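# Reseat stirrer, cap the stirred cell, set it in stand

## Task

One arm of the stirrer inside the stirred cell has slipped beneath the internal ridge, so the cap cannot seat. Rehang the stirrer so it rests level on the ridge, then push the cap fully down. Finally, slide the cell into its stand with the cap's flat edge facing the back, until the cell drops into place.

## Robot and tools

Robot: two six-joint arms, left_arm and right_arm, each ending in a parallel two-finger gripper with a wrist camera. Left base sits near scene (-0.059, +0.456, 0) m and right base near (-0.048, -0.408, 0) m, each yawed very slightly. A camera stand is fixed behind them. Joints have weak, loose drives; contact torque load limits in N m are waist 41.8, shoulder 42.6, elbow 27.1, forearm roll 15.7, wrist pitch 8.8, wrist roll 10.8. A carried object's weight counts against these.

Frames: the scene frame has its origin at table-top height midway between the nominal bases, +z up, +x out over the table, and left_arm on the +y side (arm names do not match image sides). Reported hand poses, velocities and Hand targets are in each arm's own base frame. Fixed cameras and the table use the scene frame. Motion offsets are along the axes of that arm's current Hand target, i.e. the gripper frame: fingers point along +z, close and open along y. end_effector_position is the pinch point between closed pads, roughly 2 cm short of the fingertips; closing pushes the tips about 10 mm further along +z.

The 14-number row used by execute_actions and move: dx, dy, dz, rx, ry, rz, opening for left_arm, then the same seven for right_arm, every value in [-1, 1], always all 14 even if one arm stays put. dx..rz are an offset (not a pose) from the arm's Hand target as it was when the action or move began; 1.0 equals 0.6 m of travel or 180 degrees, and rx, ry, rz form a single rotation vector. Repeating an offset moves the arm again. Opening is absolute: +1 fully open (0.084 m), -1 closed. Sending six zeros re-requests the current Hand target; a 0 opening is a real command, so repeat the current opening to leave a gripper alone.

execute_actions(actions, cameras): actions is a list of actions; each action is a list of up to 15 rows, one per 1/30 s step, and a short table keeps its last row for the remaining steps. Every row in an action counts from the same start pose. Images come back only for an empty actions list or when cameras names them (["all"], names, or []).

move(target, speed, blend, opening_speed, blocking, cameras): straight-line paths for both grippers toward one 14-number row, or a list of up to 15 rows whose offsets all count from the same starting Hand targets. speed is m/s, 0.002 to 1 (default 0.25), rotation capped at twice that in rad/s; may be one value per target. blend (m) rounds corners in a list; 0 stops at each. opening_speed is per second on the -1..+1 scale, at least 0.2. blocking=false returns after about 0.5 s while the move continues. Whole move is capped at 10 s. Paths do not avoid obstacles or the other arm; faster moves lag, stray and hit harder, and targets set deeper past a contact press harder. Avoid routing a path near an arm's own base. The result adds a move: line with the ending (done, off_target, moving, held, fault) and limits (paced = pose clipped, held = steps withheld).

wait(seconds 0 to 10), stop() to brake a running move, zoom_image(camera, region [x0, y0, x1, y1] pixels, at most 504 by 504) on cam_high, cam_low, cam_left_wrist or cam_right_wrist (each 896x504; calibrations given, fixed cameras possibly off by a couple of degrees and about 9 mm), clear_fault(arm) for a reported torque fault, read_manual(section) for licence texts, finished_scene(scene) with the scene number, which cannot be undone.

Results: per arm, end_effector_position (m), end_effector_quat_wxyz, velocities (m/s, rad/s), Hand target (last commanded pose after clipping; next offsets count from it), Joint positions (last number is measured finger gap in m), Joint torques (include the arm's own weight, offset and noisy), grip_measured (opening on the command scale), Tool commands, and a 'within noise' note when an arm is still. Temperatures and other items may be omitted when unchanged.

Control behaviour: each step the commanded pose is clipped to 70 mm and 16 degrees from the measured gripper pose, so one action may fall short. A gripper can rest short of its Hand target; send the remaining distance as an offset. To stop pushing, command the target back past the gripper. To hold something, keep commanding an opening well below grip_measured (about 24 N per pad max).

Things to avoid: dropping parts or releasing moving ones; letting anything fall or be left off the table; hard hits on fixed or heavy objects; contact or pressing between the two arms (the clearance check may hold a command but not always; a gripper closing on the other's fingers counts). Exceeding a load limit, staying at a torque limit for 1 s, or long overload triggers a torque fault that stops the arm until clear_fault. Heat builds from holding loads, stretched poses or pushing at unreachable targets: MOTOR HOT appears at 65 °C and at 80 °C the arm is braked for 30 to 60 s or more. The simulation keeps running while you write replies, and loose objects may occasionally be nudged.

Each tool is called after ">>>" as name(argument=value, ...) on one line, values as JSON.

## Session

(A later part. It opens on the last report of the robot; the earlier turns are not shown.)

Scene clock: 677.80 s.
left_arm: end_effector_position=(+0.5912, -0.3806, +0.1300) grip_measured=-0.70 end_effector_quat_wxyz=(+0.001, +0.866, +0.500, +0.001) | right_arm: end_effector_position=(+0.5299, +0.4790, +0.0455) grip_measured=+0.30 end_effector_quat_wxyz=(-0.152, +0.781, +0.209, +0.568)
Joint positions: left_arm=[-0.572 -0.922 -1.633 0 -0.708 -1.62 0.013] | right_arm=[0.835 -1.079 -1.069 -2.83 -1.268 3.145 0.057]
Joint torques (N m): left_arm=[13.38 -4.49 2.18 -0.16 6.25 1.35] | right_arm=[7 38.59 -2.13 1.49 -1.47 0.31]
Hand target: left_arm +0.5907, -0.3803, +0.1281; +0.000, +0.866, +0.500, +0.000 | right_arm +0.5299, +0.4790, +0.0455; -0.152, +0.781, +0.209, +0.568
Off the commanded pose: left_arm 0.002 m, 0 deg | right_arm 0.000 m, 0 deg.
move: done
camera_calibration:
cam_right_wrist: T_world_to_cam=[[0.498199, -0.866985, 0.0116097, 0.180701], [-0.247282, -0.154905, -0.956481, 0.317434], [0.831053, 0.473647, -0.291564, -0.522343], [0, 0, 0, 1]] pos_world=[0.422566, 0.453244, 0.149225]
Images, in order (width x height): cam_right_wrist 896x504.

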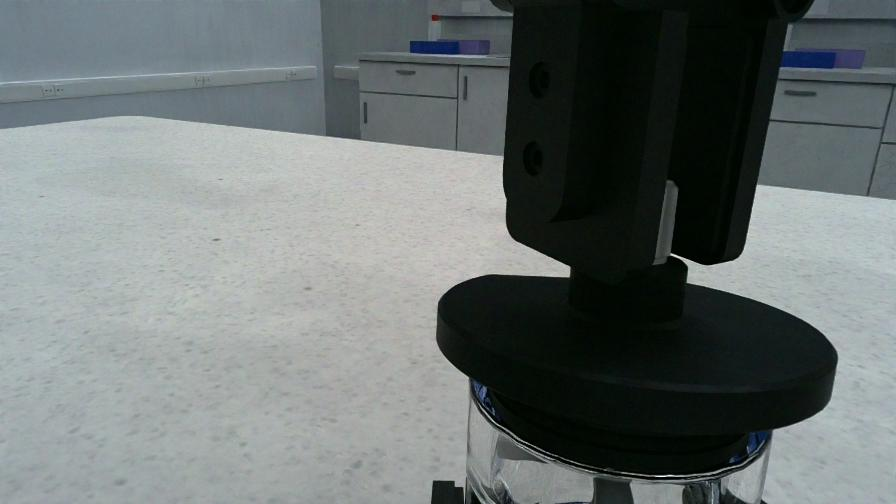

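>>> move(target=[[0,0.0,-0.002,0,0,0,-1,0,0,0,0,0,0,0],[-0.0023,0.0002,-0.002,0,0,0,-1,0,0,0,0,0,0,0],[-0.0023,0.0002,0.0,0,0,0,-1,0,0,0,0,0,0,0]], speed=0.01, cameras=["cam_right_wrist"])

>>> zoom_image(camera="cam_right_wrist", region=[420, 370, 860, 504])

Scene clock: 686.70 s.
left_arm: end_effector_position=(+0.5904, -0.3817, +0.1300) grip_measured=-0.70 end_effector_quat_wxyz=(+0.001, +0.866, +0.500, +0.001) end_effector_velocity=(+0.000, -0.001, -0.001) end_effector_angular_velocity=(-0.002, -0.004, -0.001) | right_arm: end_effector_position=(+0.5299, +0.4790, +0.0455) grip_measured=+0.30 end_effector_quat_wxyz=(-0.152, +0.781, +0.209, +0.568)
Joint positions: left_arm=[-0.574 -0.923 -1.634 0 -0.709 -1.622 0.013] | right_arm=[0.835 -1.079 -1.069 -2.83 -1.268 3.145 0.057]
Joint velocities: left_arm=[-0.002 0 0.001 0 0.006 -0.001 0] | right_arm=[within noise]
Joint torques (N m): left_arm=[-7.49 -3.67 -6.63 -0.03 6.63 -0.89] | right_arm=[9.42 36.98 -2.8 0.97 -1.41 0.44]
Hand target: left_arm +0.5901, -0.3815, +0.1281; +0.000, +0.866, +0.500, +0.000 | right_arm +0.5299, +0.4790, +0.0455; -0.152, +0.781, +0.209, +0.568
Off the commanded pose: left_arm 0.002 m, 0 deg | right_arm 0.000 m, 0 deg.
move: done
camera_calibration:
cam_right_wrist: T_world_to_cam=[[0.498199, -0.866985, 0.0116097, 0.180701], [-0.247282, -0.154905, -0.956481, 0.317434], [0.831053, 0.473647, -0.291564, -0.522343], [0, 0, 0, 1]] pos_world=[0.422566, 0.453244, 0.149225]
Images, in order (width x height): cam_right_wrist 896x504.

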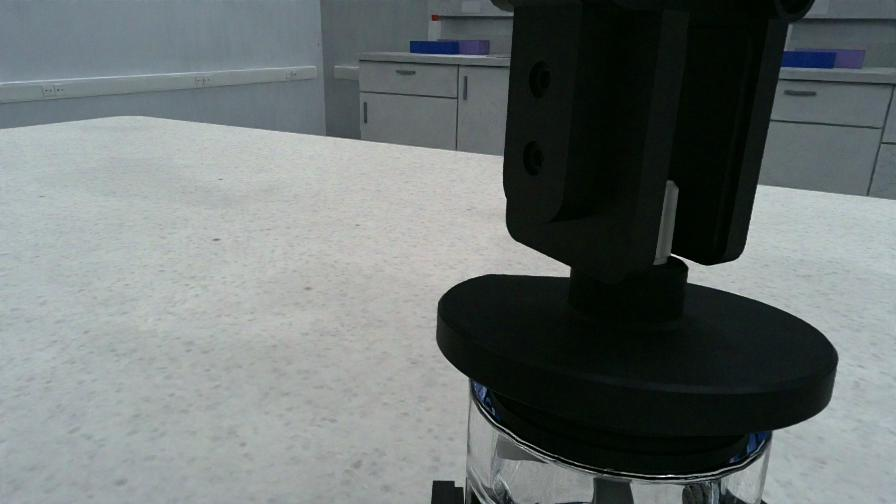

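Scaled by 1.145.

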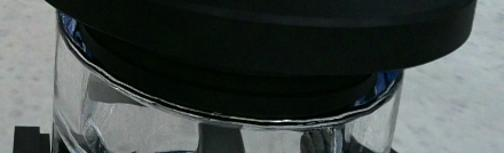

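>>> move(target=[[0,-0.003,0,0,0,0,-1,0,0,0,0,0,0,0]], speed=0.01, cameras=["cam_right_wrist"])

Scene clock: 695.13 s.
left_arm: end_effector_position=(+0.5886, -0.3807, +0.1282) grip_measured=-0.70 end_effector_quat_wxyz=(+0.000, +0.866, +0.500, +0.000) | right_arm: end_effector_position=(+0.5299, +0.4790, +0.0455) grip_measured=+0.30 end_effector_quat_wxyz=(-0.152, +0.781, +0.209, +0.568)
Joint positions: left_arm=[-0.574 -0.921 -1.626 0 -0.704 -1.623 0.013] | right_arm=[0.835 -1.079 -1.069 -2.83 -1.268 3.145 0.057]
Joint torques (N m): left_arm=[-7.83 27.94 3.88 0.2 6.5 -0.86] | right_arm=[8.16 38.56 -3.4 0.99 -1.51 0.38]
Hand target: left_arm +0.5885, -0.3806, +0.1281; +0.000, +0.866, +0.500, +0.000 | right_arm +0.5299, +0.4790, +0.0455; -0.152, +0.781, +0.209, +0.568
Off the commanded pose: left_arm 0.000 m, 0 deg | right_arm 0.000 m, 0 deg.
move: done
camera_calibration:
cam_right_wrist: T_world_to_cam=[[0.498199, -0.866985, 0.0116097, 0.180701], [-0.247282, -0.154905, -0.956481, 0.317434], [0.831053, 0.473647, -0.291564, -0.522343], [0, 0, 0, 1]] pos_world=[0.422566, 0.453244, 0.149225]
Images, in order (width x height): cam_right_wrist 896x504.

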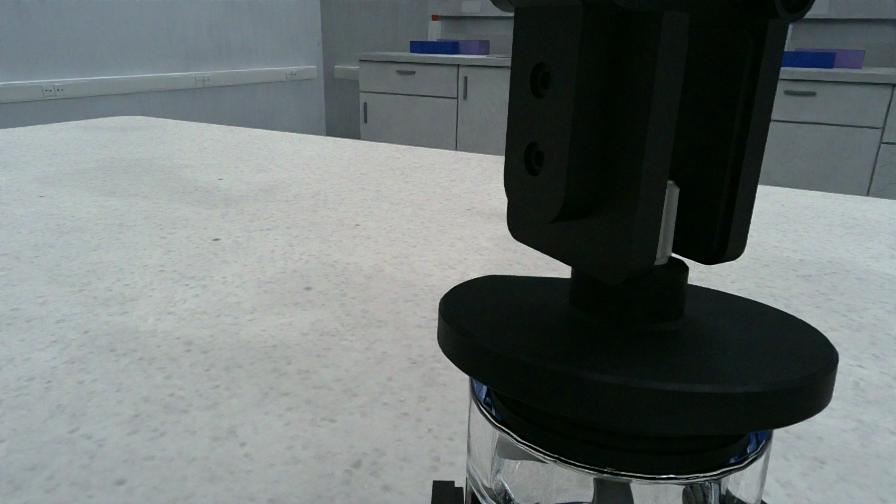

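>>> move(target=[[0,0,-0.0117,0,0,0,-1,0,0,0,0,0,0,0]], speed=0.02, cameras=["cam_right_wrist"])

>>> zoom_image(camera="cam_right_wrist", region=[420, 370, 860, 504])

Scene clock: 701.63 s.
left_arm: end_effector_position=(+0.5883, -0.3805, +0.1348) grip_measured=-0.70 end_effector_quat_wxyz=(+0.000, +0.866, +0.500, +0.000) | right_arm: end_effector_position=(+0.5299, +0.4790, +0.0455) grip_measured=+0.30 end_effector_quat_wxyz=(-0.152, +0.781, +0.209, +0.568)
Joint positions: left_arm=[-0.574 -0.912 -1.626 0 -0.715 -1.623 0.013] | right_arm=[0.835 -1.079 -1.069 -2.83 -1.268 3.145 0.057]
Joint torques (N m): left_arm=[-9.21 74.25 -16.84 0.32 -1.43 -0.88] | right_arm=[7.92 37.15 -3.2 0.87 -1.49 0.41]
Hand target: left_arm +0.5885, -0.3806, +0.1352; +0.000, +0.866, +0.500, +0.000 | right_arm +0.5299, +0.4790, +0.0455; -0.152, +0.781, +0.209, +0.568
Off the commanded pose: left_arm 0.000 m, 0 deg | right_arm 0.000 m, 0 deg.
move: done
camera_calibration:
cam_right_wrist: T_world_to_cam=[[0.498199, -0.866985, 0.0116097, 0.180701], [-0.247282, -0.154905, -0.956481, 0.317434], [0.831053, 0.473647, -0.291564, -0.522343], [0, 0, 0, 1]] pos_world=[0.422566, 0.453244, 0.149225]
Images, in order (width x height): cam_right_wrist 896x504.

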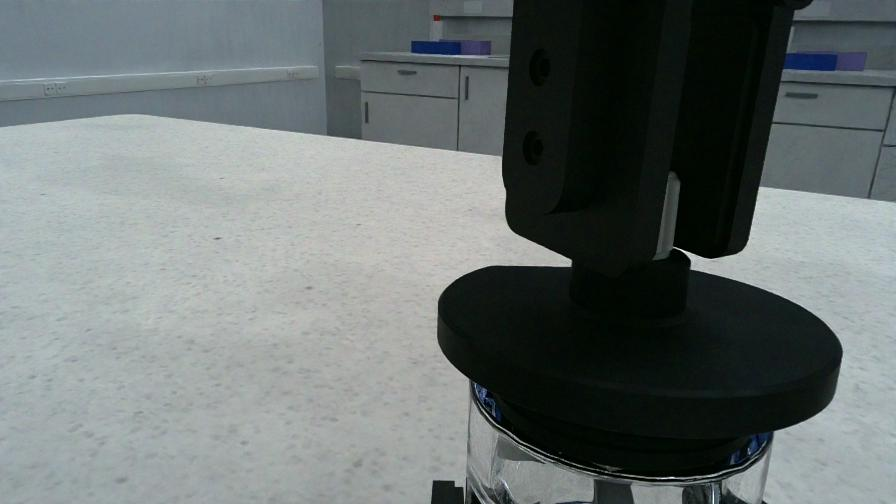

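Scaled by 1.145.

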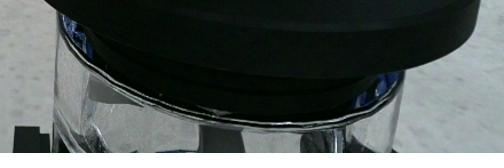

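>>> move(target=[[-0.0004,0.0008,0.005,0,0,0,-1,0,0,0,0,0,0,0],[-0.0004,0.0008,0.008,0,0,0,-1,0,0,0,0,0,0,0]], speed=0.01, cameras=["cam_right_wrist"])

>>> move(target=[[0.004,-0.007,0,0,0,0,-1,0,0,0,0,0,0,0]], speed=0.01, cameras=["cam_right_wrist"])

Scene clock: 710.57 s.
left_arm: end_effector_position=(+0.5892, -0.3813, +0.1315) grip_measured=-0.70 end_effector_quat_wxyz=(+0.001, +0.866, +0.500, +0.001) | right_arm: end_effector_position=(+0.5299, +0.4790, +0.0455) grip_measured=+0.30 end_effector_quat_wxyz=(-0.152, +0.781, +0.209, +0.568)
Joint positions: left_arm=[-0.574 -0.918 -1.628 0 -0.709 -1.623 0.013] | right_arm=[0.835 -1.079 -1.069 -2.83 -1.268 3.145 0.057]
Joint torques (N m): left_arm=[-8.64 6.62 -9.81 -0.28 1.6 -0.9] | right_arm=[10.11 38.21 -3.51 1.62 -1.5 0.29]
Hand target: left_arm +0.5888, -0.3811, +0.1304; +0.000, +0.866, +0.500, +0.000 | right_arm +0.5299, +0.4790, +0.0455; -0.152, +0.781, +0.209, +0.568
Off the commanded pose: left_arm 0.001 m, 0 deg | right_arm 0.000 m, 0 deg.
move: done
camera_calibration:
cam_right_wrist: T_world_to_cam=[[0.498199, -0.866985, 0.0116097, 0.180701], [-0.247282, -0.154905, -0.956481, 0.317434], [0.831053, 0.473647, -0.291564, -0.522343], [0, 0, 0, 1]] pos_world=[0.422566, 0.453244, 0.149225]
Images, in order (width x height): cam_right_wrist 896x504.

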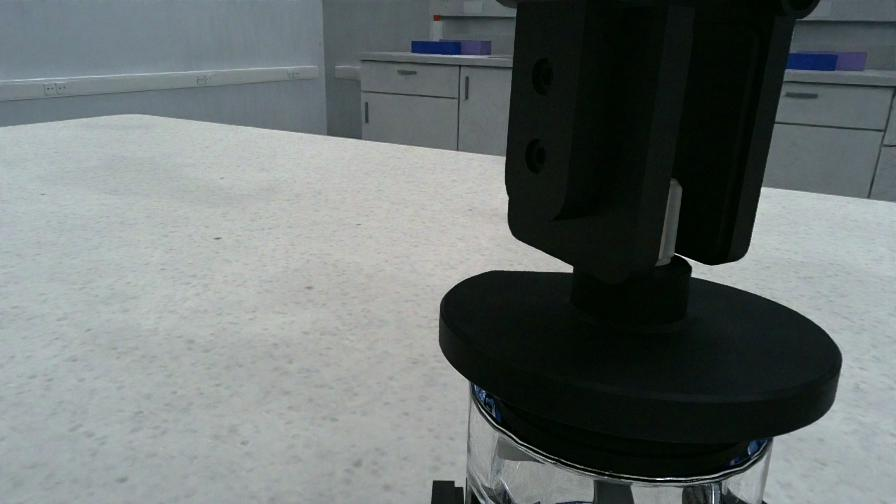

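Scene clock: 711.33 s.
left_arm: end_effector_position=(+0.5864, -0.3770, +0.1304) grip_measured=-0.70 end_effector_quat_wxyz=(+0.000, +0.866, +0.500, +0.000) | right_arm: end_effector_position=(+0.5299, +0.4790, +0.0455) grip_measured=+0.30 end_effector_quat_wxyz=(-0.152, +0.781, +0.209, +0.568)
Joint positions: left_arm=[-0.571 -0.909 -1.61 0 -0.7 -1.62 0.013] | right_arm=[0.835 -1.079 -1.069 -2.83 -1.268 3.145 0.057]
Joint torques (N m): left_arm=[15.12 35.13 3.44 0.24 1.66 1.44] | right_arm=[8.6 39.48 -3.55 1.15 -1.49 0.32]
Hand target: left_arm +0.5864, -0.3769, +0.1304; +0.000, +0.866, +0.500, +0.000 | right_arm +0.5299, +0.4790, +0.0455; -0.152, +0.781, +0.209, +0.568
Off the commanded pose: left_arm 0.000 m, 0 deg | right_arm 0.000 m, 0 deg.
move: done
camera_calibration:
cam_right_wrist: T_world_to_cam=[[0.498199, -0.866985, 0.0116097, 0.180701], [-0.247282, -0.154905, -0.956481, 0.317434], [0.831053, 0.473647, -0.291564, -0.522343], [0, 0, 0, 1]] pos_world=[0.422566, 0.453244, 0.149225]
Images, in order (width x height): cam_right_wrist 896x504.

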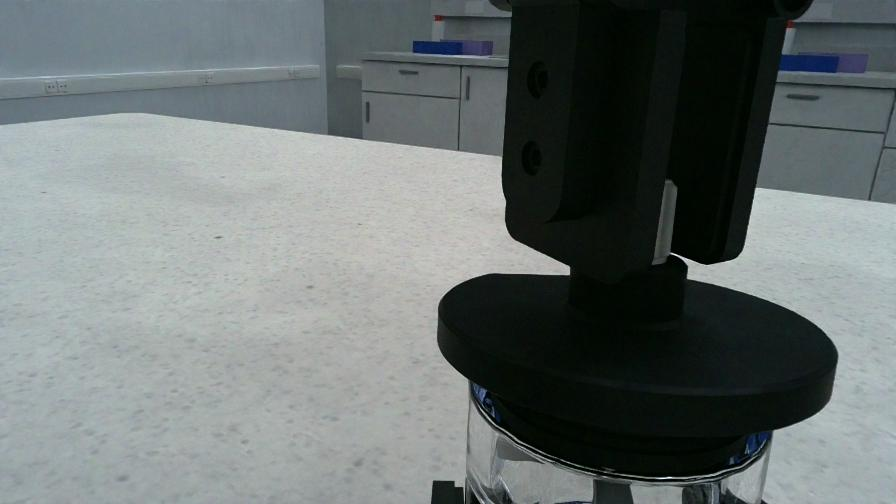

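>>> move(target=[[-0.001,0.0035,0,0,0,0,-1,0,0,0,0,0,0,0],[-0.001,0.0035,0.006,0,0,0,-1,0,0,0,0,0,0,0]], speed=0.01)

>>> move(target=[[0,0,0.002,0,0,0,-1,0,0,0,0,0,0,0]], speed=0.01, cameras=["cam_right_wrist"])

Scene clock: 717.43 s.
left_arm: end_effector_position=(+0.5885, -0.3789, +0.1287) grip_measured=-0.70 end_effector_quat_wxyz=(+0.001, +0.866, +0.500, +0.001) | right_arm: end_effector_position=(+0.5299, +0.4790, +0.0455) grip_measured=+0.30 end_effector_quat_wxyz=(-0.152, +0.781, +0.209, +0.568)
Joint positions: left_arm=[-0.572 -0.916 -1.619 0 -0.699 -1.62 0.013] | right_arm=[0.835 -1.079 -1.069 -2.83 -1.268 3.145 0.057]
Joint torques (N m): left_arm=[-8.56 -3.22 3.37 0.57 1.63 -0.87] | right_arm=[9.32 38.1 -3.44 0.92 -1.46 0.25]
Hand target: left_arm +0.5879, -0.3785, +0.1268; +0.000, +0.866, +0.500, +0.000 | right_arm +0.5299, +0.4790, +0.0455; -0.152, +0.781, +0.209, +0.568
Off the commanded pose: left_arm 0.002 m, 0 deg | right_arm 0.000 m, 0 deg.
move: done

Scene clock: 718.13 s.
left_arm: end_effector_position=(+0.5885, -0.3789, +0.1276) grip_measured=-0.70 end_effector_quat_wxyz=(+0.001, +0.866, +0.500, +0.001) | right_arm: end_effector_position=(+0.5299, +0.4790, +0.0455) grip_measured=+0.30 end_effector_quat_wxyz=(-0.152, +0.781, +0.209, +0.568)
Joint positions: left_arm=[-0.572 -0.918 -1.619 0 -0.698 -1.62 0.013] | right_arm=[0.835 -1.079 -1.069 -2.83 -1.268 3.145 0.057]
Joint torques (N m): left_arm=[-8.48 -6.11 3.87 0.99 4.91 -0.95] | right_arm=[8.24 38.71 -3.72 1.28 -1.55 0.16]
Hand target: left_arm +0.5879, -0.3785, +0.1256; +0.000, +0.866, +0.500, +0.000 | right_arm +0.5299, +0.4790, +0.0455; -0.152, +0.781, +0.209, +0.568
Off the commanded pose: left_arm 0.002 m, 0 deg | right_arm 0.000 m, 0 deg.
move: done
camera_calibration:
cam_right_wrist: T_world_to_cam=[[0.498199, -0.866985, 0.0116097, 0.180701], [-0.247282, -0.154905, -0.956481, 0.317434], [0.831053, 0.473647, -0.291564, -0.522343], [0, 0, 0, 1]] pos_world=[0.422566, 0.453244, 0.149225]
Images, in order (width x height): cam_right_wrist 896x504.

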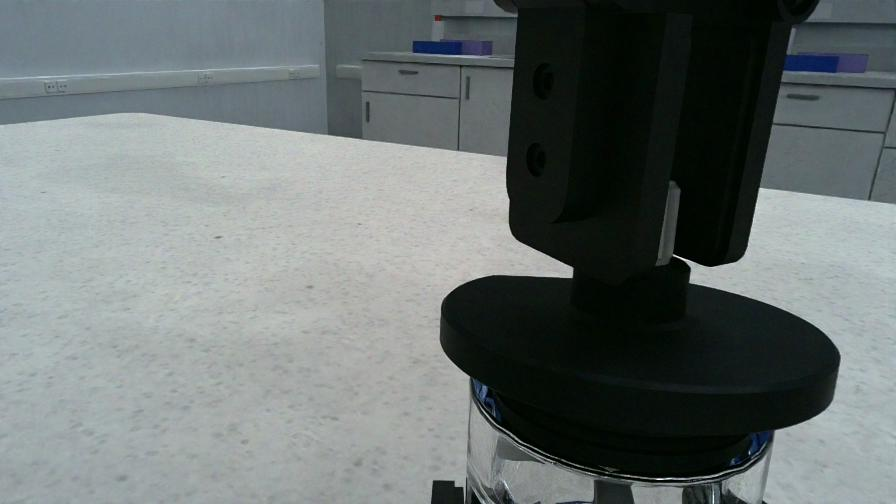

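>>> move(target=[[0,0,0.0025,0,0,0,-1,0,0,0,0,0,0,0]], speed=0.01)

>>> move(target=[[0,0,0.0025,0,0,0,-1,0,0,0,0,0,0,0]], speed=0.01, cameras=["cam_right_wrist"])

Scene clock: 722.50 s.
left_arm: end_effector_position=(+0.5981, -0.3850, +0.1625) grip_measured=-0.70 end_effector_quat_wxyz=(+0.024, +0.865, +0.500, +0.012) | right_arm: end_effector_position=(+0.5299, +0.4790, +0.0455) grip_measured=+0.30 end_effector_quat_wxyz=(-0.152, +0.781, +0.209, +0.568)
Joint positions: left_arm=[-0.572 -0.869 -1.62 0 -0.697 -1.62 0.013] | right_arm=[0.835 -1.079 -1.069 -2.83 -1.268 3.145 0.057]
Joint torques (N m): left_arm=[0.28 73.06 -13.4 0.72 0.23 0.08] | right_arm=[10.83 39.44 -4.37 1.32 -1.46 0.21]
Hand target: left_arm +0.5981, -0.3850, +0.1625; +0.024, +0.865, +0.500, +0.012 (not the last commanded pose) | right_arm +0.5299, +0.4790, +0.0455; -0.152, +0.781, +0.209, +0.568
Tool commands: left_gripper/opening=-1.0 right_gripper/opening=+0.0
Off the commanded pose: left_arm 0.040 m, 3 deg | right_arm 0.000 m, 0 deg.
TORQUE FAULT: the external load on joint 2 (shoulder) of the left arm reached its load limit, and that arm stopped. The contact can be on any part of that arm beyond that joint, not only on its tool. A torque fault puts only its own arm into a fault stop. That arm's remaining commands of this call were not run. The hold on joint 2 (shoulder) of that arm was moved back by the arm itself, up to 3 degrees, as the stop began. That arm is still stopped at the end of this call. While its stop runs, that arm, its gripper or tool too, takes no new command.
CLEAR FAULT: the left arm stays stopped (state 4) until you call clear_fault(arm="left_arm").
End effector pose when the fault began: left_arm: position (+0.5885, -0.3789, +0.1271), quat_wxyz (+0.001, +0.866, +0.500, +0.001)
Joint positions when the fault began: left_arm=[-0.572 -0.919 -1.619 0 -0.697 -1.62 0.013]
move: fault (left_arm)

not run: an earlier result of this reply reported a stop or a fault. Calls in your next reply go to the robot.

>>> clear_fault(arm="left_arm", cameras=["cam_right_wrist","cam_low"])

>>> zoom_image(camera="cam_right_wrist", region=[420, 340, 860, 504])

>>> zoom_image(camera="cam_low", region=[500, 150, 800, 350])

Scene clock: 727.23 s.
left_arm: end_effector_position=(+0.5981, -0.3850, +0.1625) grip_measured=-0.70 end_effector_quat_wxyz=(+0.024, +0.865, +0.500, +0.012) | right_arm: end_effector_position=(+0.5299, +0.4790, +0.0455) grip_measured=+0.30 end_effector_quat_wxyz=(-0.152, +0.781, +0.209, +0.568)
Joint positions: left_arm=[-0.572 -0.869 -1.62 0 -0.697 -1.62 0.013] | right_arm=[0.835 -1.079 -1.069 -2.83 -1.268 3.145 0.057]
Joint torques (N m): left_arm=[-0.35 74.05 -12.96 0.63 0.21 -0.09] | right_arm=[8.96 38.81 -4.94 1.01 -1.51 0.11]
Hand target: left_arm +0.5981, -0.3850, +0.1625; +0.024, +0.865, +0.500, +0.012 (not the last commanded pose) | right_arm +0.5299, +0.4790, +0.0455; -0.152, +0.781, +0.209, +0.568
Tool commands: left_gripper/opening=-1.0 right_gripper/opening=+0.0
Off the commanded pose: left_arm 0.040 m, 3 deg | right_arm 0.000 m, 0 deg.
TORQUE FAULT, CONTINUED: the left arm's stop, for the torque fault of joint 2 (shoulder) that an earlier result reported, is over. The call counts as one of the actions that you can send in this scene. The hold on joint 2 (shoulder) of that arm was moved back by the arm itself, up to 3 degrees, as the stop began. That arm's target is now where it stood when the stop ended, not its last command. That arm keeps its grip as last carried out and accepts commands again: back off and push less far.
CLEAR FAULT: your call cleared the left arm's torque fault. If a joint's load stays at its limit, that arm stops again at once.
camera_calibration:
cam_right_wrist: T_world_to_cam=[[0.498199, -0.866985, 0.0116097, 0.180701], [-0.247282, -0.154905, -0.956481, 0.317434], [0.831053, 0.473647, -0.291564, -0.522343], [0, 0, 0, 1]] pos_world=[0.422566, 0.453244, 0.149225]
Images, in order (width x height): cam_low 896x504, cam_right_wrist 896x504.

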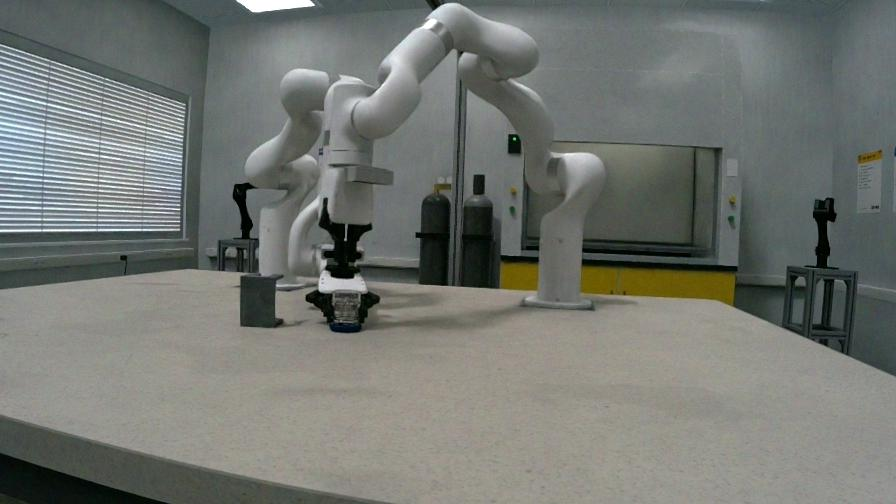

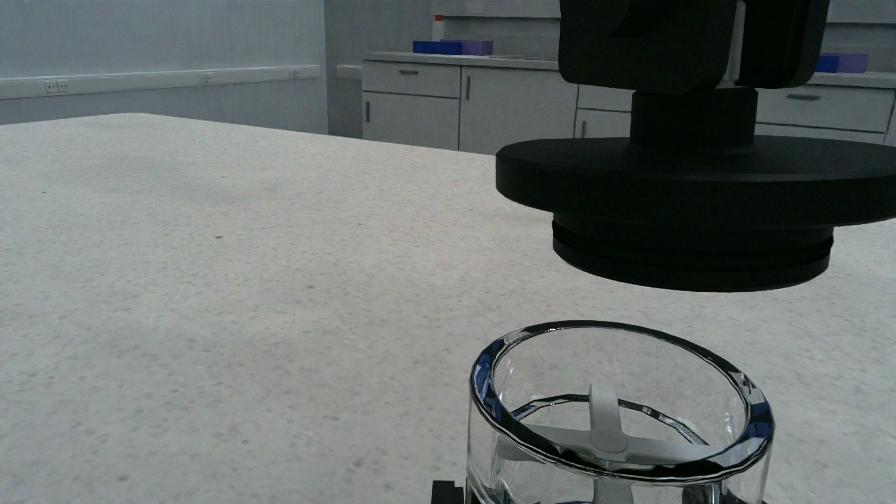

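Scaled by 1.145.

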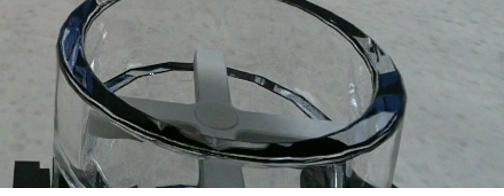

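Scaled by 1.680.

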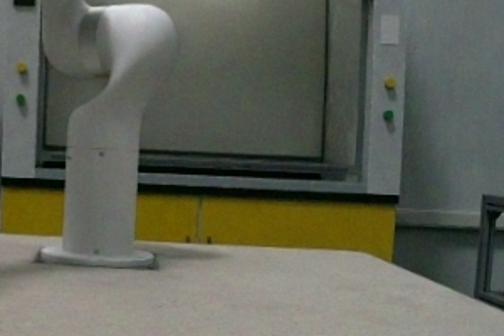

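>>> zoom_image(camera="cam_right_wrist", region=[450, 310, 630, 490])

>>> zoom_image(camera="cam_right_wrist", region=[620, 310, 800, 490])

>>> zoom_image(camera="cam_right_wrist", region=[480, 60, 896, 310])

Scaled by 2.800.

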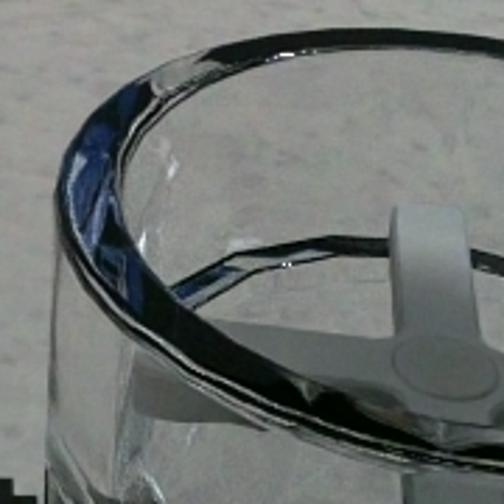

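Scaled by 2.800.

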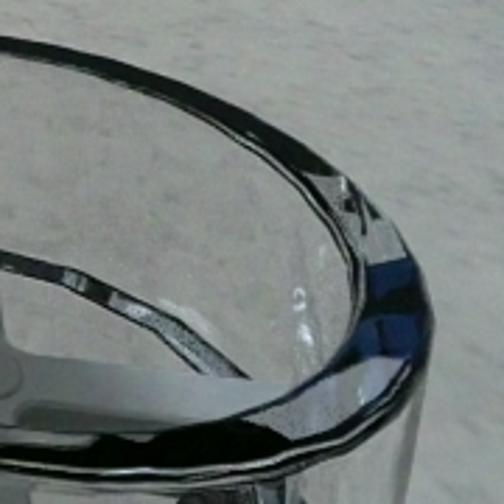

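Scaled by 1.212.

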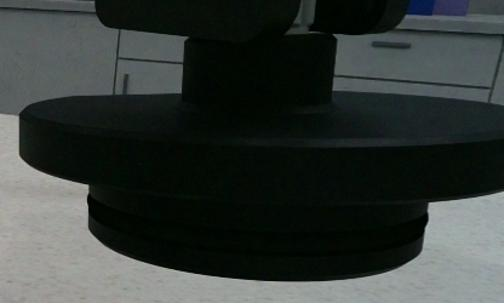

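>>> move(target=[[-0.0161,0.0108,0.0467,0,0,0,-1,0,0,0,0,0,0,0]], speed=0.05)

Scene clock: 760.13 s.
left_arm: end_effector_position=(+0.6002, -0.3974, +0.1351) grip_measured=-0.70 end_effector_quat_wxyz=(+0.024, +0.865, +0.500, +0.012) | right_arm: end_effector_position=(+0.5299, +0.4790, +0.0455) grip_measured=+0.30 end_effector_quat_wxyz=(-0.152, +0.781, +0.209, +0.568)
Joint positions: left_arm=[-0.585 -0.926 -1.652 0.001 -0.671 -1.634 0.013] | right_arm=[0.835 -1.079 -1.069 -2.83 -1.268 3.145 0.057]
Joint torques (N m): left_arm=[-8.76 19.47 -29.3 3.31 2.72 -0.91] | right_arm=[8.89 38.23 -5.32 0.97 -1.54 0.17]
Hand target: left_arm +0.6001, -0.3974, +0.1349; +0.024, +0.865, +0.500, +0.012 | right_arm +0.5299, +0.4790, +0.0455; -0.152, +0.781, +0.209, +0.568
Off the commanded pose: left_arm 0.000 m, 0 deg | right_arm 0.000 m, 0 deg.
move: done

>>> move(target=[[0,0,-0.018,0,0,0,-1,0,0,0,0,0,0,0],[0,0,-0.018,0.0171,0.001,0,-1,0,0,0,0,0,0,0]], speed=0.05)

Scene clock: 768.83 s.
left_arm: end_effector_position=(+0.5996, -0.3972, +0.1457) grip_measured=-0.70 end_effector_quat_wxyz=(+0.000, +0.866, +0.500, +0.000) | right_arm: end_effector_position=(+0.5299, +0.4790, +0.0455) grip_measured=+0.30 end_effector_quat_wxyz=(-0.152, +0.781, +0.209, +0.568)
Joint positions: left_arm=[-0.585 -0.943 -1.709 0.001 -0.766 -1.634 0.013] | right_arm=[0.835 -1.079 -1.069 -2.83 -1.268 3.145 0.057]
Joint torques (N m): left_arm=[1.03 23.57 -33.2 -1.99 -1.73 1.03] | right_arm=[8.8 39.89 -5.41 0.75 -1.43 -0.06]
Hand target: left_arm +0.5996, -0.3971, +0.1457; +0.000, +0.866, +0.500, +0.000 | right_arm +0.5299, +0.4790, +0.0455; -0.152, +0.781, +0.209, +0.568
Off the commanded pose: left_arm 0.000 m, 0 deg | right_arm 0.000 m, 0 deg.
move: done

>>> move(target=[[0.018,-0.0281,0,0,0,0,-1,0,0,0,0,0,0,0],[0.018,-0.0281,0.0165,0,0,0,-1,0,0,0,0,0,0,0]], speed=0.05, cameras=["cam_right_wrist"])

>>> zoom_image(camera="cam_right_wrist", region=[450, 370, 800, 504])

Scene clock: 774.27 s.
left_arm: end_effector_position=(+0.5904, -0.3793, +0.1358) grip_measured=-0.70 end_effector_quat_wxyz=(+0.000, +0.866, +0.500, +0.000) | right_arm: end_effector_position=(+0.5299, +0.4790, +0.0455) grip_measured=+0.30 end_effector_quat_wxyz=(-0.152, +0.781, +0.209, +0.568)
Joint positions: left_arm=[-0.571 -0.913 -1.63 0.001 -0.718 -1.62 0.013] | right_arm=[0.835 -1.079 -1.069 -2.83 -1.268 3.145 0.057]
Joint torques (N m): left_arm=[11.14 22.5 -11.63 1.68 1.98 0.92] | right_arm=[9.59 40.1 -6.01 1.06 -1.43 0.12]
Hand target: left_arm +0.5904, -0.3793, +0.1358; +0.000, +0.866, +0.500, +0.000 | right_arm +0.5299, +0.4790, +0.0455; -0.152, +0.781, +0.209, +0.568
Off the commanded pose: left_arm 0.000 m, 0 deg | right_arm 0.000 m, 0 deg.
move: done
camera_calibration:
cam_right_wrist: T_world_to_cam=[[0.498199, -0.866985, 0.0116097, 0.180701], [-0.247282, -0.154905, -0.956481, 0.317434], [0.831053, 0.473647, -0.291564, -0.522343], [0, 0, 0, 1]] pos_world=[0.422566, 0.453244, 0.149225]
Images, in order (width x height): cam_right_wrist 896x504.

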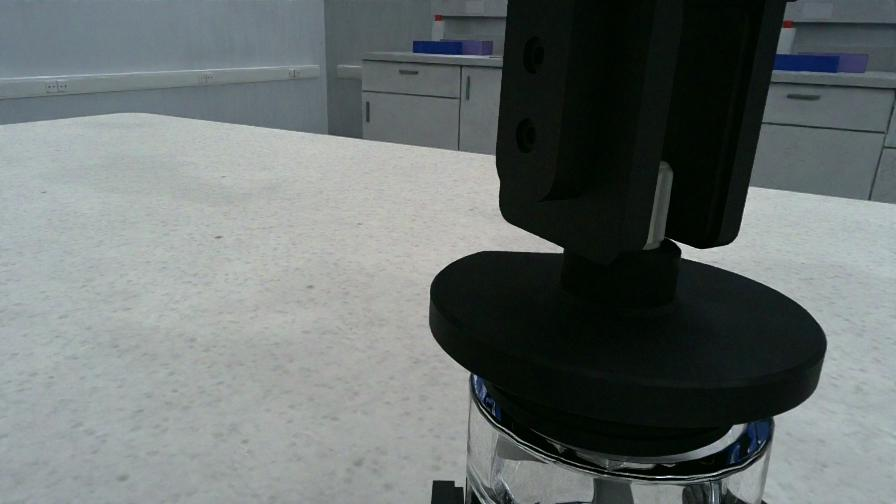

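Scaled by 1.440.

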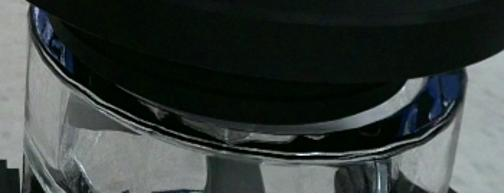

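>>> move(target=[[0.000,0.004,0,0,0,0,-1,0,0,0,0,0,0,0],[0.000,0.004,0.006,0,0,0,-1,0,0,0,0,0,0,0]], speed=0.02, cameras=["cam_right_wrist"])

>>> zoom_image(camera="cam_right_wrist", region=[450, 370, 800, 504])

Scene clock: 781.07 s.
left_arm: end_effector_position=(+0.5926, -0.3806, +0.1325) grip_measured=-0.70 end_effector_quat_wxyz=(+0.000, +0.866, +0.500, +0.000) | right_arm: end_effector_position=(+0.5299, +0.4790, +0.0455) grip_measured=+0.30 end_effector_quat_wxyz=(-0.152, +0.781, +0.209, +0.568)
Joint positions: left_arm=[-0.571 -0.923 -1.641 0.001 -0.717 -1.62 0.013] | right_arm=[0.835 -1.079 -1.069 -2.83 -1.268 3.145 0.057]
Joint torques (N m): left_arm=[8.02 17.93 -24.44 2.28 2.06 0.85] | right_arm=[8.43 39.93 -6.53 0.91 -1.45 -0.02]
Hand target: left_arm +0.5925, -0.3805, +0.1322; +0.000, +0.866, +0.500, +0.000 | right_arm +0.5299, +0.4790, +0.0455; -0.152, +0.781, +0.209, +0.568
Off the commanded pose: left_arm 0.000 m, 0 deg | right_arm 0.000 m, 0 deg.
move: done
camera_calibration:
cam_right_wrist: T_world_to_cam=[[0.498199, -0.866985, 0.0116097, 0.180701], [-0.247282, -0.154905, -0.956481, 0.317434], [0.831053, 0.473647, -0.291564, -0.522343], [0, 0, 0, 1]] pos_world=[0.422566, 0.453244, 0.149225]
Images, in order (width x height): cam_right_wrist 896x504.

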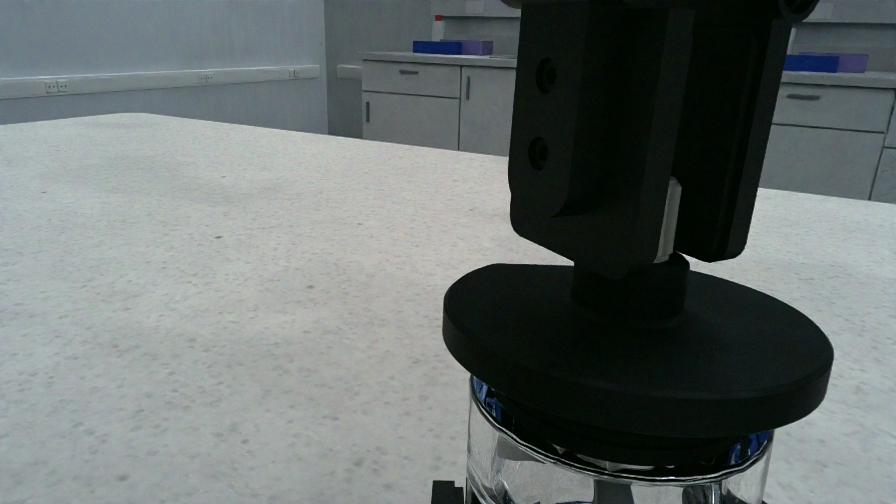

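Scaled by 1.440.

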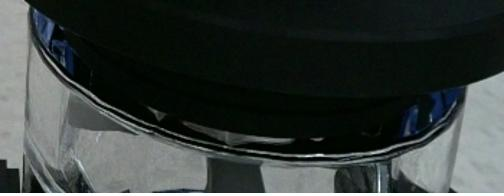

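>>> move(target=[[0,0,0.0035,0,0,0,-1,0,0,0,0,0,0,0]], speed=0.01, cameras=["cam_right_wrist"])

>>> zoom_image(camera="cam_right_wrist", region=[450, 370, 800, 504])

Scene clock: 790.37 s.
left_arm: end_effector_position=(+0.5927, -0.3807, +0.1309) grip_measured=-0.70 end_effector_quat_wxyz=(+0.000, +0.866, +0.500, +0.001) | right_arm: end_effector_position=(+0.5299, +0.4790, +0.0455) grip_measured=+0.30 end_effector_quat_wxyz=(-0.152, +0.781, +0.209, +0.568)
Joint positions: left_arm=[-0.571 -0.925 -1.64 0.001 -0.714 -1.62 0.013] | right_arm=[0.835 -1.079 -1.069 -2.83 -1.268 3.145 0.057]
Joint torques (N m): left_arm=[-8.83 10.9 -3.85 2.35 2.15 0.9] | right_arm=[8.03 40.29 -6.72 1.36 -1.53 -0.21]
Hand target: left_arm +0.5925, -0.3805, +0.1301; +0.000, +0.866, +0.500, +0.000 | right_arm +0.5299, +0.4790, +0.0455; -0.152, +0.781, +0.209, +0.568
Off the commanded pose: left_arm 0.001 m, 0 deg | right_arm 0.000 m, 0 deg.
move: done
camera_calibration:
cam_right_wrist: T_world_to_cam=[[0.498199, -0.866985, 0.0116097, 0.180701], [-0.247282, -0.154905, -0.956481, 0.317434], [0.831053, 0.473647, -0.291564, -0.522343], [0, 0, 0, 1]] pos_world=[0.422566, 0.453244, 0.149225]
Images, in order (width x height): cam_right_wrist 896x504.

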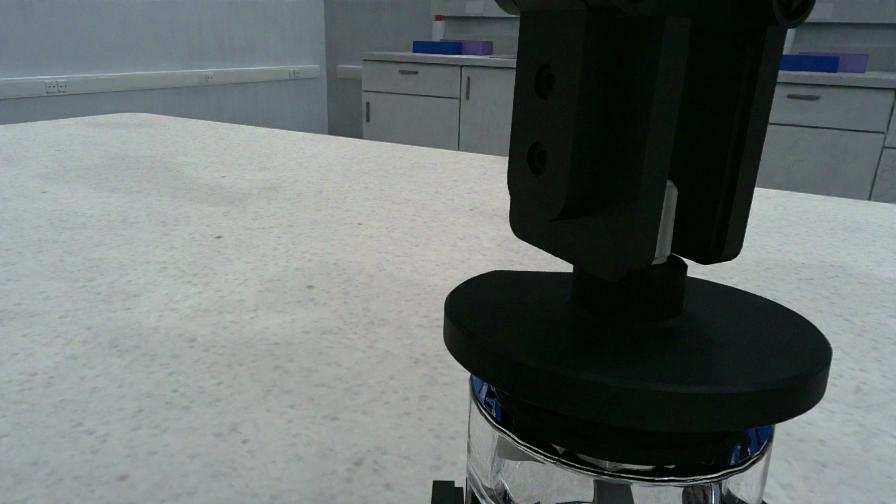

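Scaled by 1.440.

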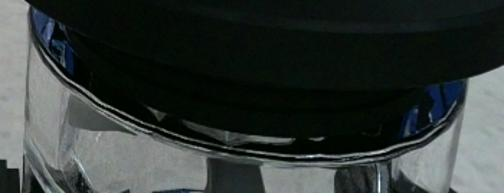

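>>> move(target=[[0,0,-0.004,0,0,0,-1,0,0,0,0,0,0,0],[-0.0024,-0.0014,-0.004,0,0,0,-1,0,0,0,0,0,0,0],[-0.0024,-0.0014,0.001,0,0,0,-1,0,0,0,0,0,0,0]], speed=0.01, cameras=["cam_right_wrist"])

>>> zoom_image(camera="cam_right_wrist", region=[450, 370, 800, 504])

Scene clock: 796.93 s.
left_arm: end_effector_position=(+0.5910, -0.3813, +0.1296) grip_measured=-0.70 end_effector_quat_wxyz=(+0.000, +0.866, +0.500, +0.000) | right_arm: end_effector_position=(+0.5299, +0.4790, +0.0455) grip_measured=+0.30 end_effector_quat_wxyz=(-0.152, +0.781, +0.209, +0.568)
Joint positions: left_arm=[-0.573 -0.925 -1.637 0.001 -0.712 -1.622 0.013] | right_arm=[0.835 -1.079 -1.069 -2.83 -1.268 3.145 0.057]
Joint torques (N m): left_arm=[-7.51 23.08 -10.82 1.9 1.66 -0.9] | right_arm=[7.84 40.42 -7.56 0.9 -1.51 -0.05]
Hand target: left_arm +0.5911, -0.3814, +0.1295; +0.000, +0.866, +0.500, +0.000 | right_arm +0.5299, +0.4790, +0.0455; -0.152, +0.781, +0.209, +0.568
Off the commanded pose: left_arm 0.000 m, 0 deg | right_arm 0.000 m, 0 deg.
move: done
camera_calibration:
cam_right_wrist: T_world_to_cam=[[0.498199, -0.866985, 0.0116097, 0.180701], [-0.247282, -0.154905, -0.956481, 0.317434], [0.831053, 0.473647, -0.291564, -0.522343], [0, 0, 0, 1]] pos_world=[0.422566, 0.453244, 0.149225]
Images, in order (width x height): cam_right_wrist 896x504.

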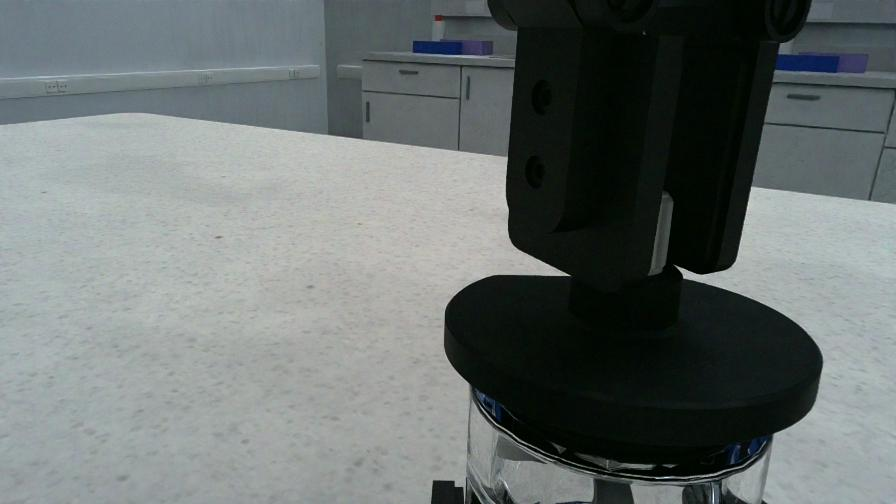

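Scaled by 1.440.

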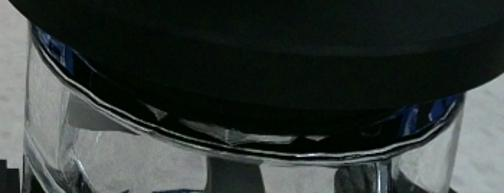

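>>> move(target=[[0,0,0.003,0,0,0,-1,0,0,0,0,0,0,0]], speed=0.01, cameras=["cam_right_wrist","cam_high"])

>>> zoom_image(camera="cam_right_wrist", region=[450, 370, 800, 504])

Scene clock: 802.03 s.
left_arm: end_effector_position=(+0.5912, -0.3815, +0.1281) grip_measured=-0.70 end_effector_quat_wxyz=(+0.000, +0.866, +0.500, +0.000) | right_arm: end_effector_position=(+0.5299, +0.4790, +0.0455) grip_measured=+0.30 end_effector_quat_wxyz=(-0.152, +0.781, +0.209, +0.568)
Joint positions: left_arm=[-0.573 -0.927 -1.637 0.001 -0.709 -1.622 0.013] | right_arm=[0.835 -1.079 -1.069 -2.83 -1.268 3.145 0.057]
Joint torques (N m): left_arm=[-7.85 15.9 -21.61 2.24 1.66 -0.9] | right_arm=[9.24 40.88 -7.18 1.04 -1.55 -0.2]
Hand target: left_arm +0.5911, -0.3814, +0.1277; +0.000, +0.866, +0.500, +0.000 | right_arm +0.5299, +0.4790, +0.0455; -0.152, +0.781, +0.209, +0.568
Off the commanded pose: left_arm 0.000 m, 0 deg | right_arm 0.000 m, 0 deg.
move: done
camera_calibration:
cam_right_wrist: T_world_to_cam=[[0.498199, -0.866985, 0.0116097, 0.180701], [-0.247282, -0.154905, -0.956481, 0.317434], [0.831053, 0.473647, -0.291564, -0.522343], [0, 0, 0, 1]] pos_world=[0.422566, 0.453244, 0.149225]
Images, in order (width x height): cam_high 896x504, cam_right_wrist 896x504.

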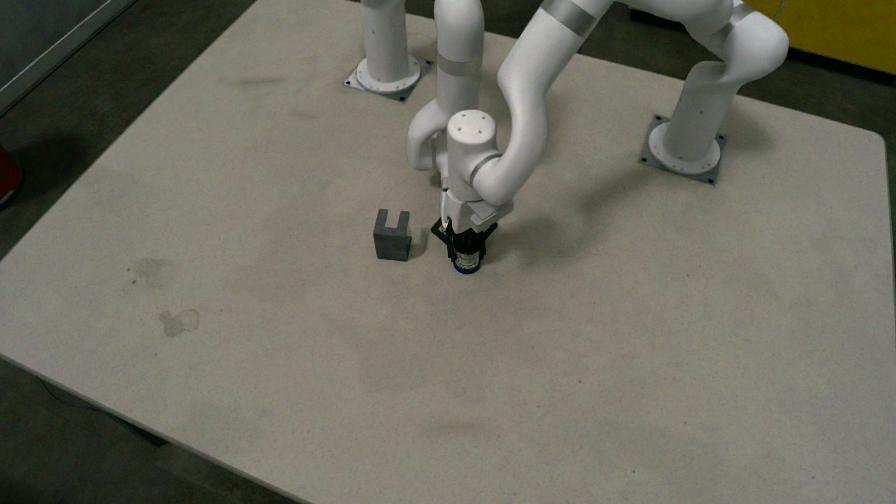

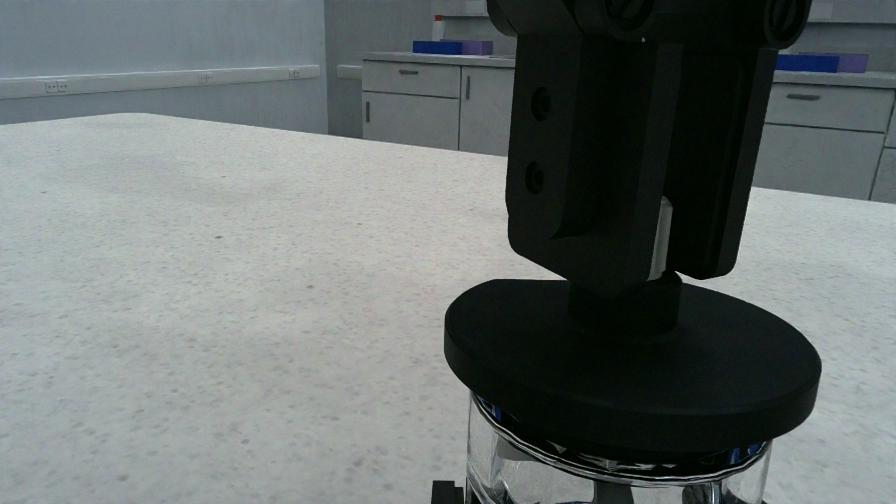

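Scaled by 1.440.

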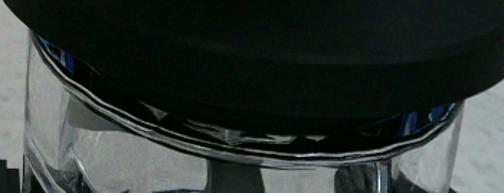

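>>> move(target=[[0,0,0.004,0,0,0,-1,0,0,0,0,0,0,0]], speed=0.01)

>>> move(target=[[0,0,0.004,0,0,0,-1,0,0,0,0,0,0,0]], speed=0.01, cameras=["cam_right_wrist"])

Scene clock: 805.97 s.
left_arm: end_effector_position=(+0.5911, -0.3814, +0.1255) grip_measured=-0.70 end_effector_quat_wxyz=(+0.000, +0.866, +0.500, +0.000) | right_arm: end_effector_position=(+0.5299, +0.4790, +0.0455) grip_measured=+0.30 end_effector_quat_wxyz=(-0.152, +0.781, +0.209, +0.568)
Joint positions: left_arm=[-0.573 -0.931 -1.637 0.001 -0.705 -1.622 0.013] | right_arm=[0.835 -1.079 -1.069 -2.83 -1.268 3.145 0.057]
Joint torques (N m): left_arm=[-7.35 18.91 -5.91 2.35 1.66 -0.88] | right_arm=[8.15 41.29 -7.95 0.76 -1.48 -0.27]
Hand target: left_arm +0.5911, -0.3814, +0.1253; +0.000, +0.866, +0.500, +0.000 | right_arm +0.5299, +0.4790, +0.0455; -0.152, +0.781, +0.209, +0.568
Off the commanded pose: left_arm 0.000 m, 0 deg | right_arm 0.000 m, 0 deg.
move: done

Scene clock: 806.67 s.
left_arm: end_effector_position=(+0.5912, -0.3814, +0.1233) grip_measured=-0.70 end_effector_quat_wxyz=(+0.000, +0.866, +0.500, +0.000) | right_arm: end_effector_position=(+0.5299, +0.4790, +0.0455) grip_measured=+0.30 end_effector_quat_wxyz=(-0.152, +0.781, +0.209, +0.568)
Joint positions: left_arm=[-0.573 -0.934 -1.637 0.001 -0.702 -1.622 0.013] | right_arm=[0.835 -1.079 -1.069 -2.83 -1.268 3.145 0.057]
Joint torques (N m): left_arm=[-6.46 17.16 -5.48 2.1 1.63 -0.86] | right_arm=[8.07 42.26 -7.66 0.77 -1.45 -0.18]
Hand target: left_arm +0.5911, -0.3814, +0.1229; +0.000, +0.866, +0.500, +0.000 | right_arm +0.5299, +0.4790, +0.0455; -0.152, +0.781, +0.209, +0.568
Off the commanded pose: left_arm 0.000 m, 0 deg | right_arm 0.000 m, 0 deg.
move: done
camera_calibration:
cam_right_wrist: T_world_to_cam=[[0.498199, -0.866985, 0.0116097, 0.180701], [-0.247282, -0.154905, -0.956481, 0.317434], [0.831053, 0.473647, -0.291564, -0.522343], [0, 0, 0, 1]] pos_world=[0.422566, 0.453244, 0.149225]
Images, in order (width x height): cam_right_wrist 896x504.

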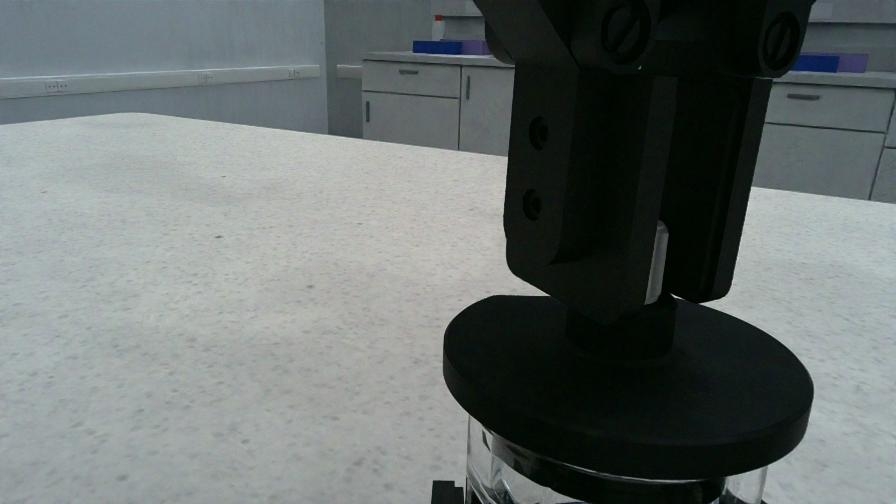

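Going in.

>>> move(target=[[0,0,0.004,0,0,0,-1,0,0,0,0,0,0,0]], speed=0.01)

>>> move(target=[[0,0,0.003,0,0,0,-1,0,0,0,0,0,0,0]], speed=0.01, cameras=["cam_right_wrist"])

Scene clock: 811.20 s.
left_arm: end_effector_position=(+0.5913, -0.3815, +0.1213) grip_measured=-0.70 end_effector_quat_wxyz=(+0.000, +0.866, +0.500, +0.001) | right_arm: end_effector_position=(+0.5299, +0.4790, +0.0455) grip_measured=+0.30 end_effector_quat_wxyz=(-0.152, +0.781, +0.209, +0.568)
Joint positions: left_arm=[-0.573 -0.937 -1.637 0.001 -0.699 -1.622 0.013] | right_arm=[0.835 -1.079 -1.069 -2.83 -1.268 3.145 0.057]
Joint torques (N m): left_arm=[-1.88 10.82 -4.13 2.05 1.6 -0.85] | right_arm=[8.73 40.51 -8.18 0.92 -1.54 -0.23]
Hand target: left_arm +0.5911, -0.3814, +0.1205; +0.000, +0.866, +0.500, +0.000 | right_arm +0.5299, +0.4790, +0.0455; -0.152, +0.781, +0.209, +0.568
Off the commanded pose: left_arm 0.001 m, 0 deg | right_arm 0.000 m, 0 deg.
move: done

Scene clock: 811.90 s.
left_arm: end_effector_position=(+0.5915, -0.3816, +0.1201) grip_measured=-0.70 end_effector_quat_wxyz=(+0.001, +0.866, +0.500, +0.001) | right_arm: end_effector_position=(+0.5299, +0.4790, +0.0455) grip_measured=+0.30 end_effector_quat_wxyz=(-0.152, +0.781, +0.209, +0.568)
Joint positions: left_arm=[-0.573 -0.939 -1.637 0.001 -0.696 -1.622 0.013] | right_arm=[0.835 -1.079 -1.069 -2.83 -1.268 3.145 0.057]
Joint torques (N m): left_arm=[-1.7 1.12 -1.51 2.45 1.6 -0.92] | right_arm=[7.68 40.95 -7.48 0.89 -1.46 -0.33]
Hand target: left_arm +0.5911, -0.3814, +0.1187; +0.000, +0.866, +0.500, +0.000 | right_arm +0.5299, +0.4790, +0.0455; -0.152, +0.781, +0.209, +0.568
Off the commanded pose: left_arm 0.002 m, 0 deg | right_arm 0.000 m, 0 deg.
move: done
camera_calibration:
cam_right_wrist: T_world_to_cam=[[0.498199, -0.866985, 0.0116097, 0.180701], [-0.247282, -0.154905, -0.956481, 0.317434], [0.831053, 0.473647, -0.291564, -0.522343], [0, 0, 0, 1]] pos_world=[0.422566, 0.453244, 0.149225]
Images, in order (width x height): cam_right_wrist 896x504.

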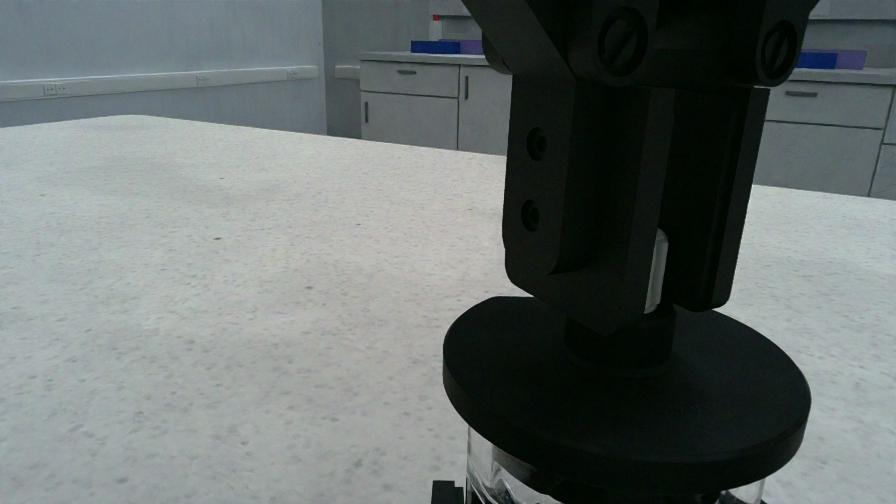

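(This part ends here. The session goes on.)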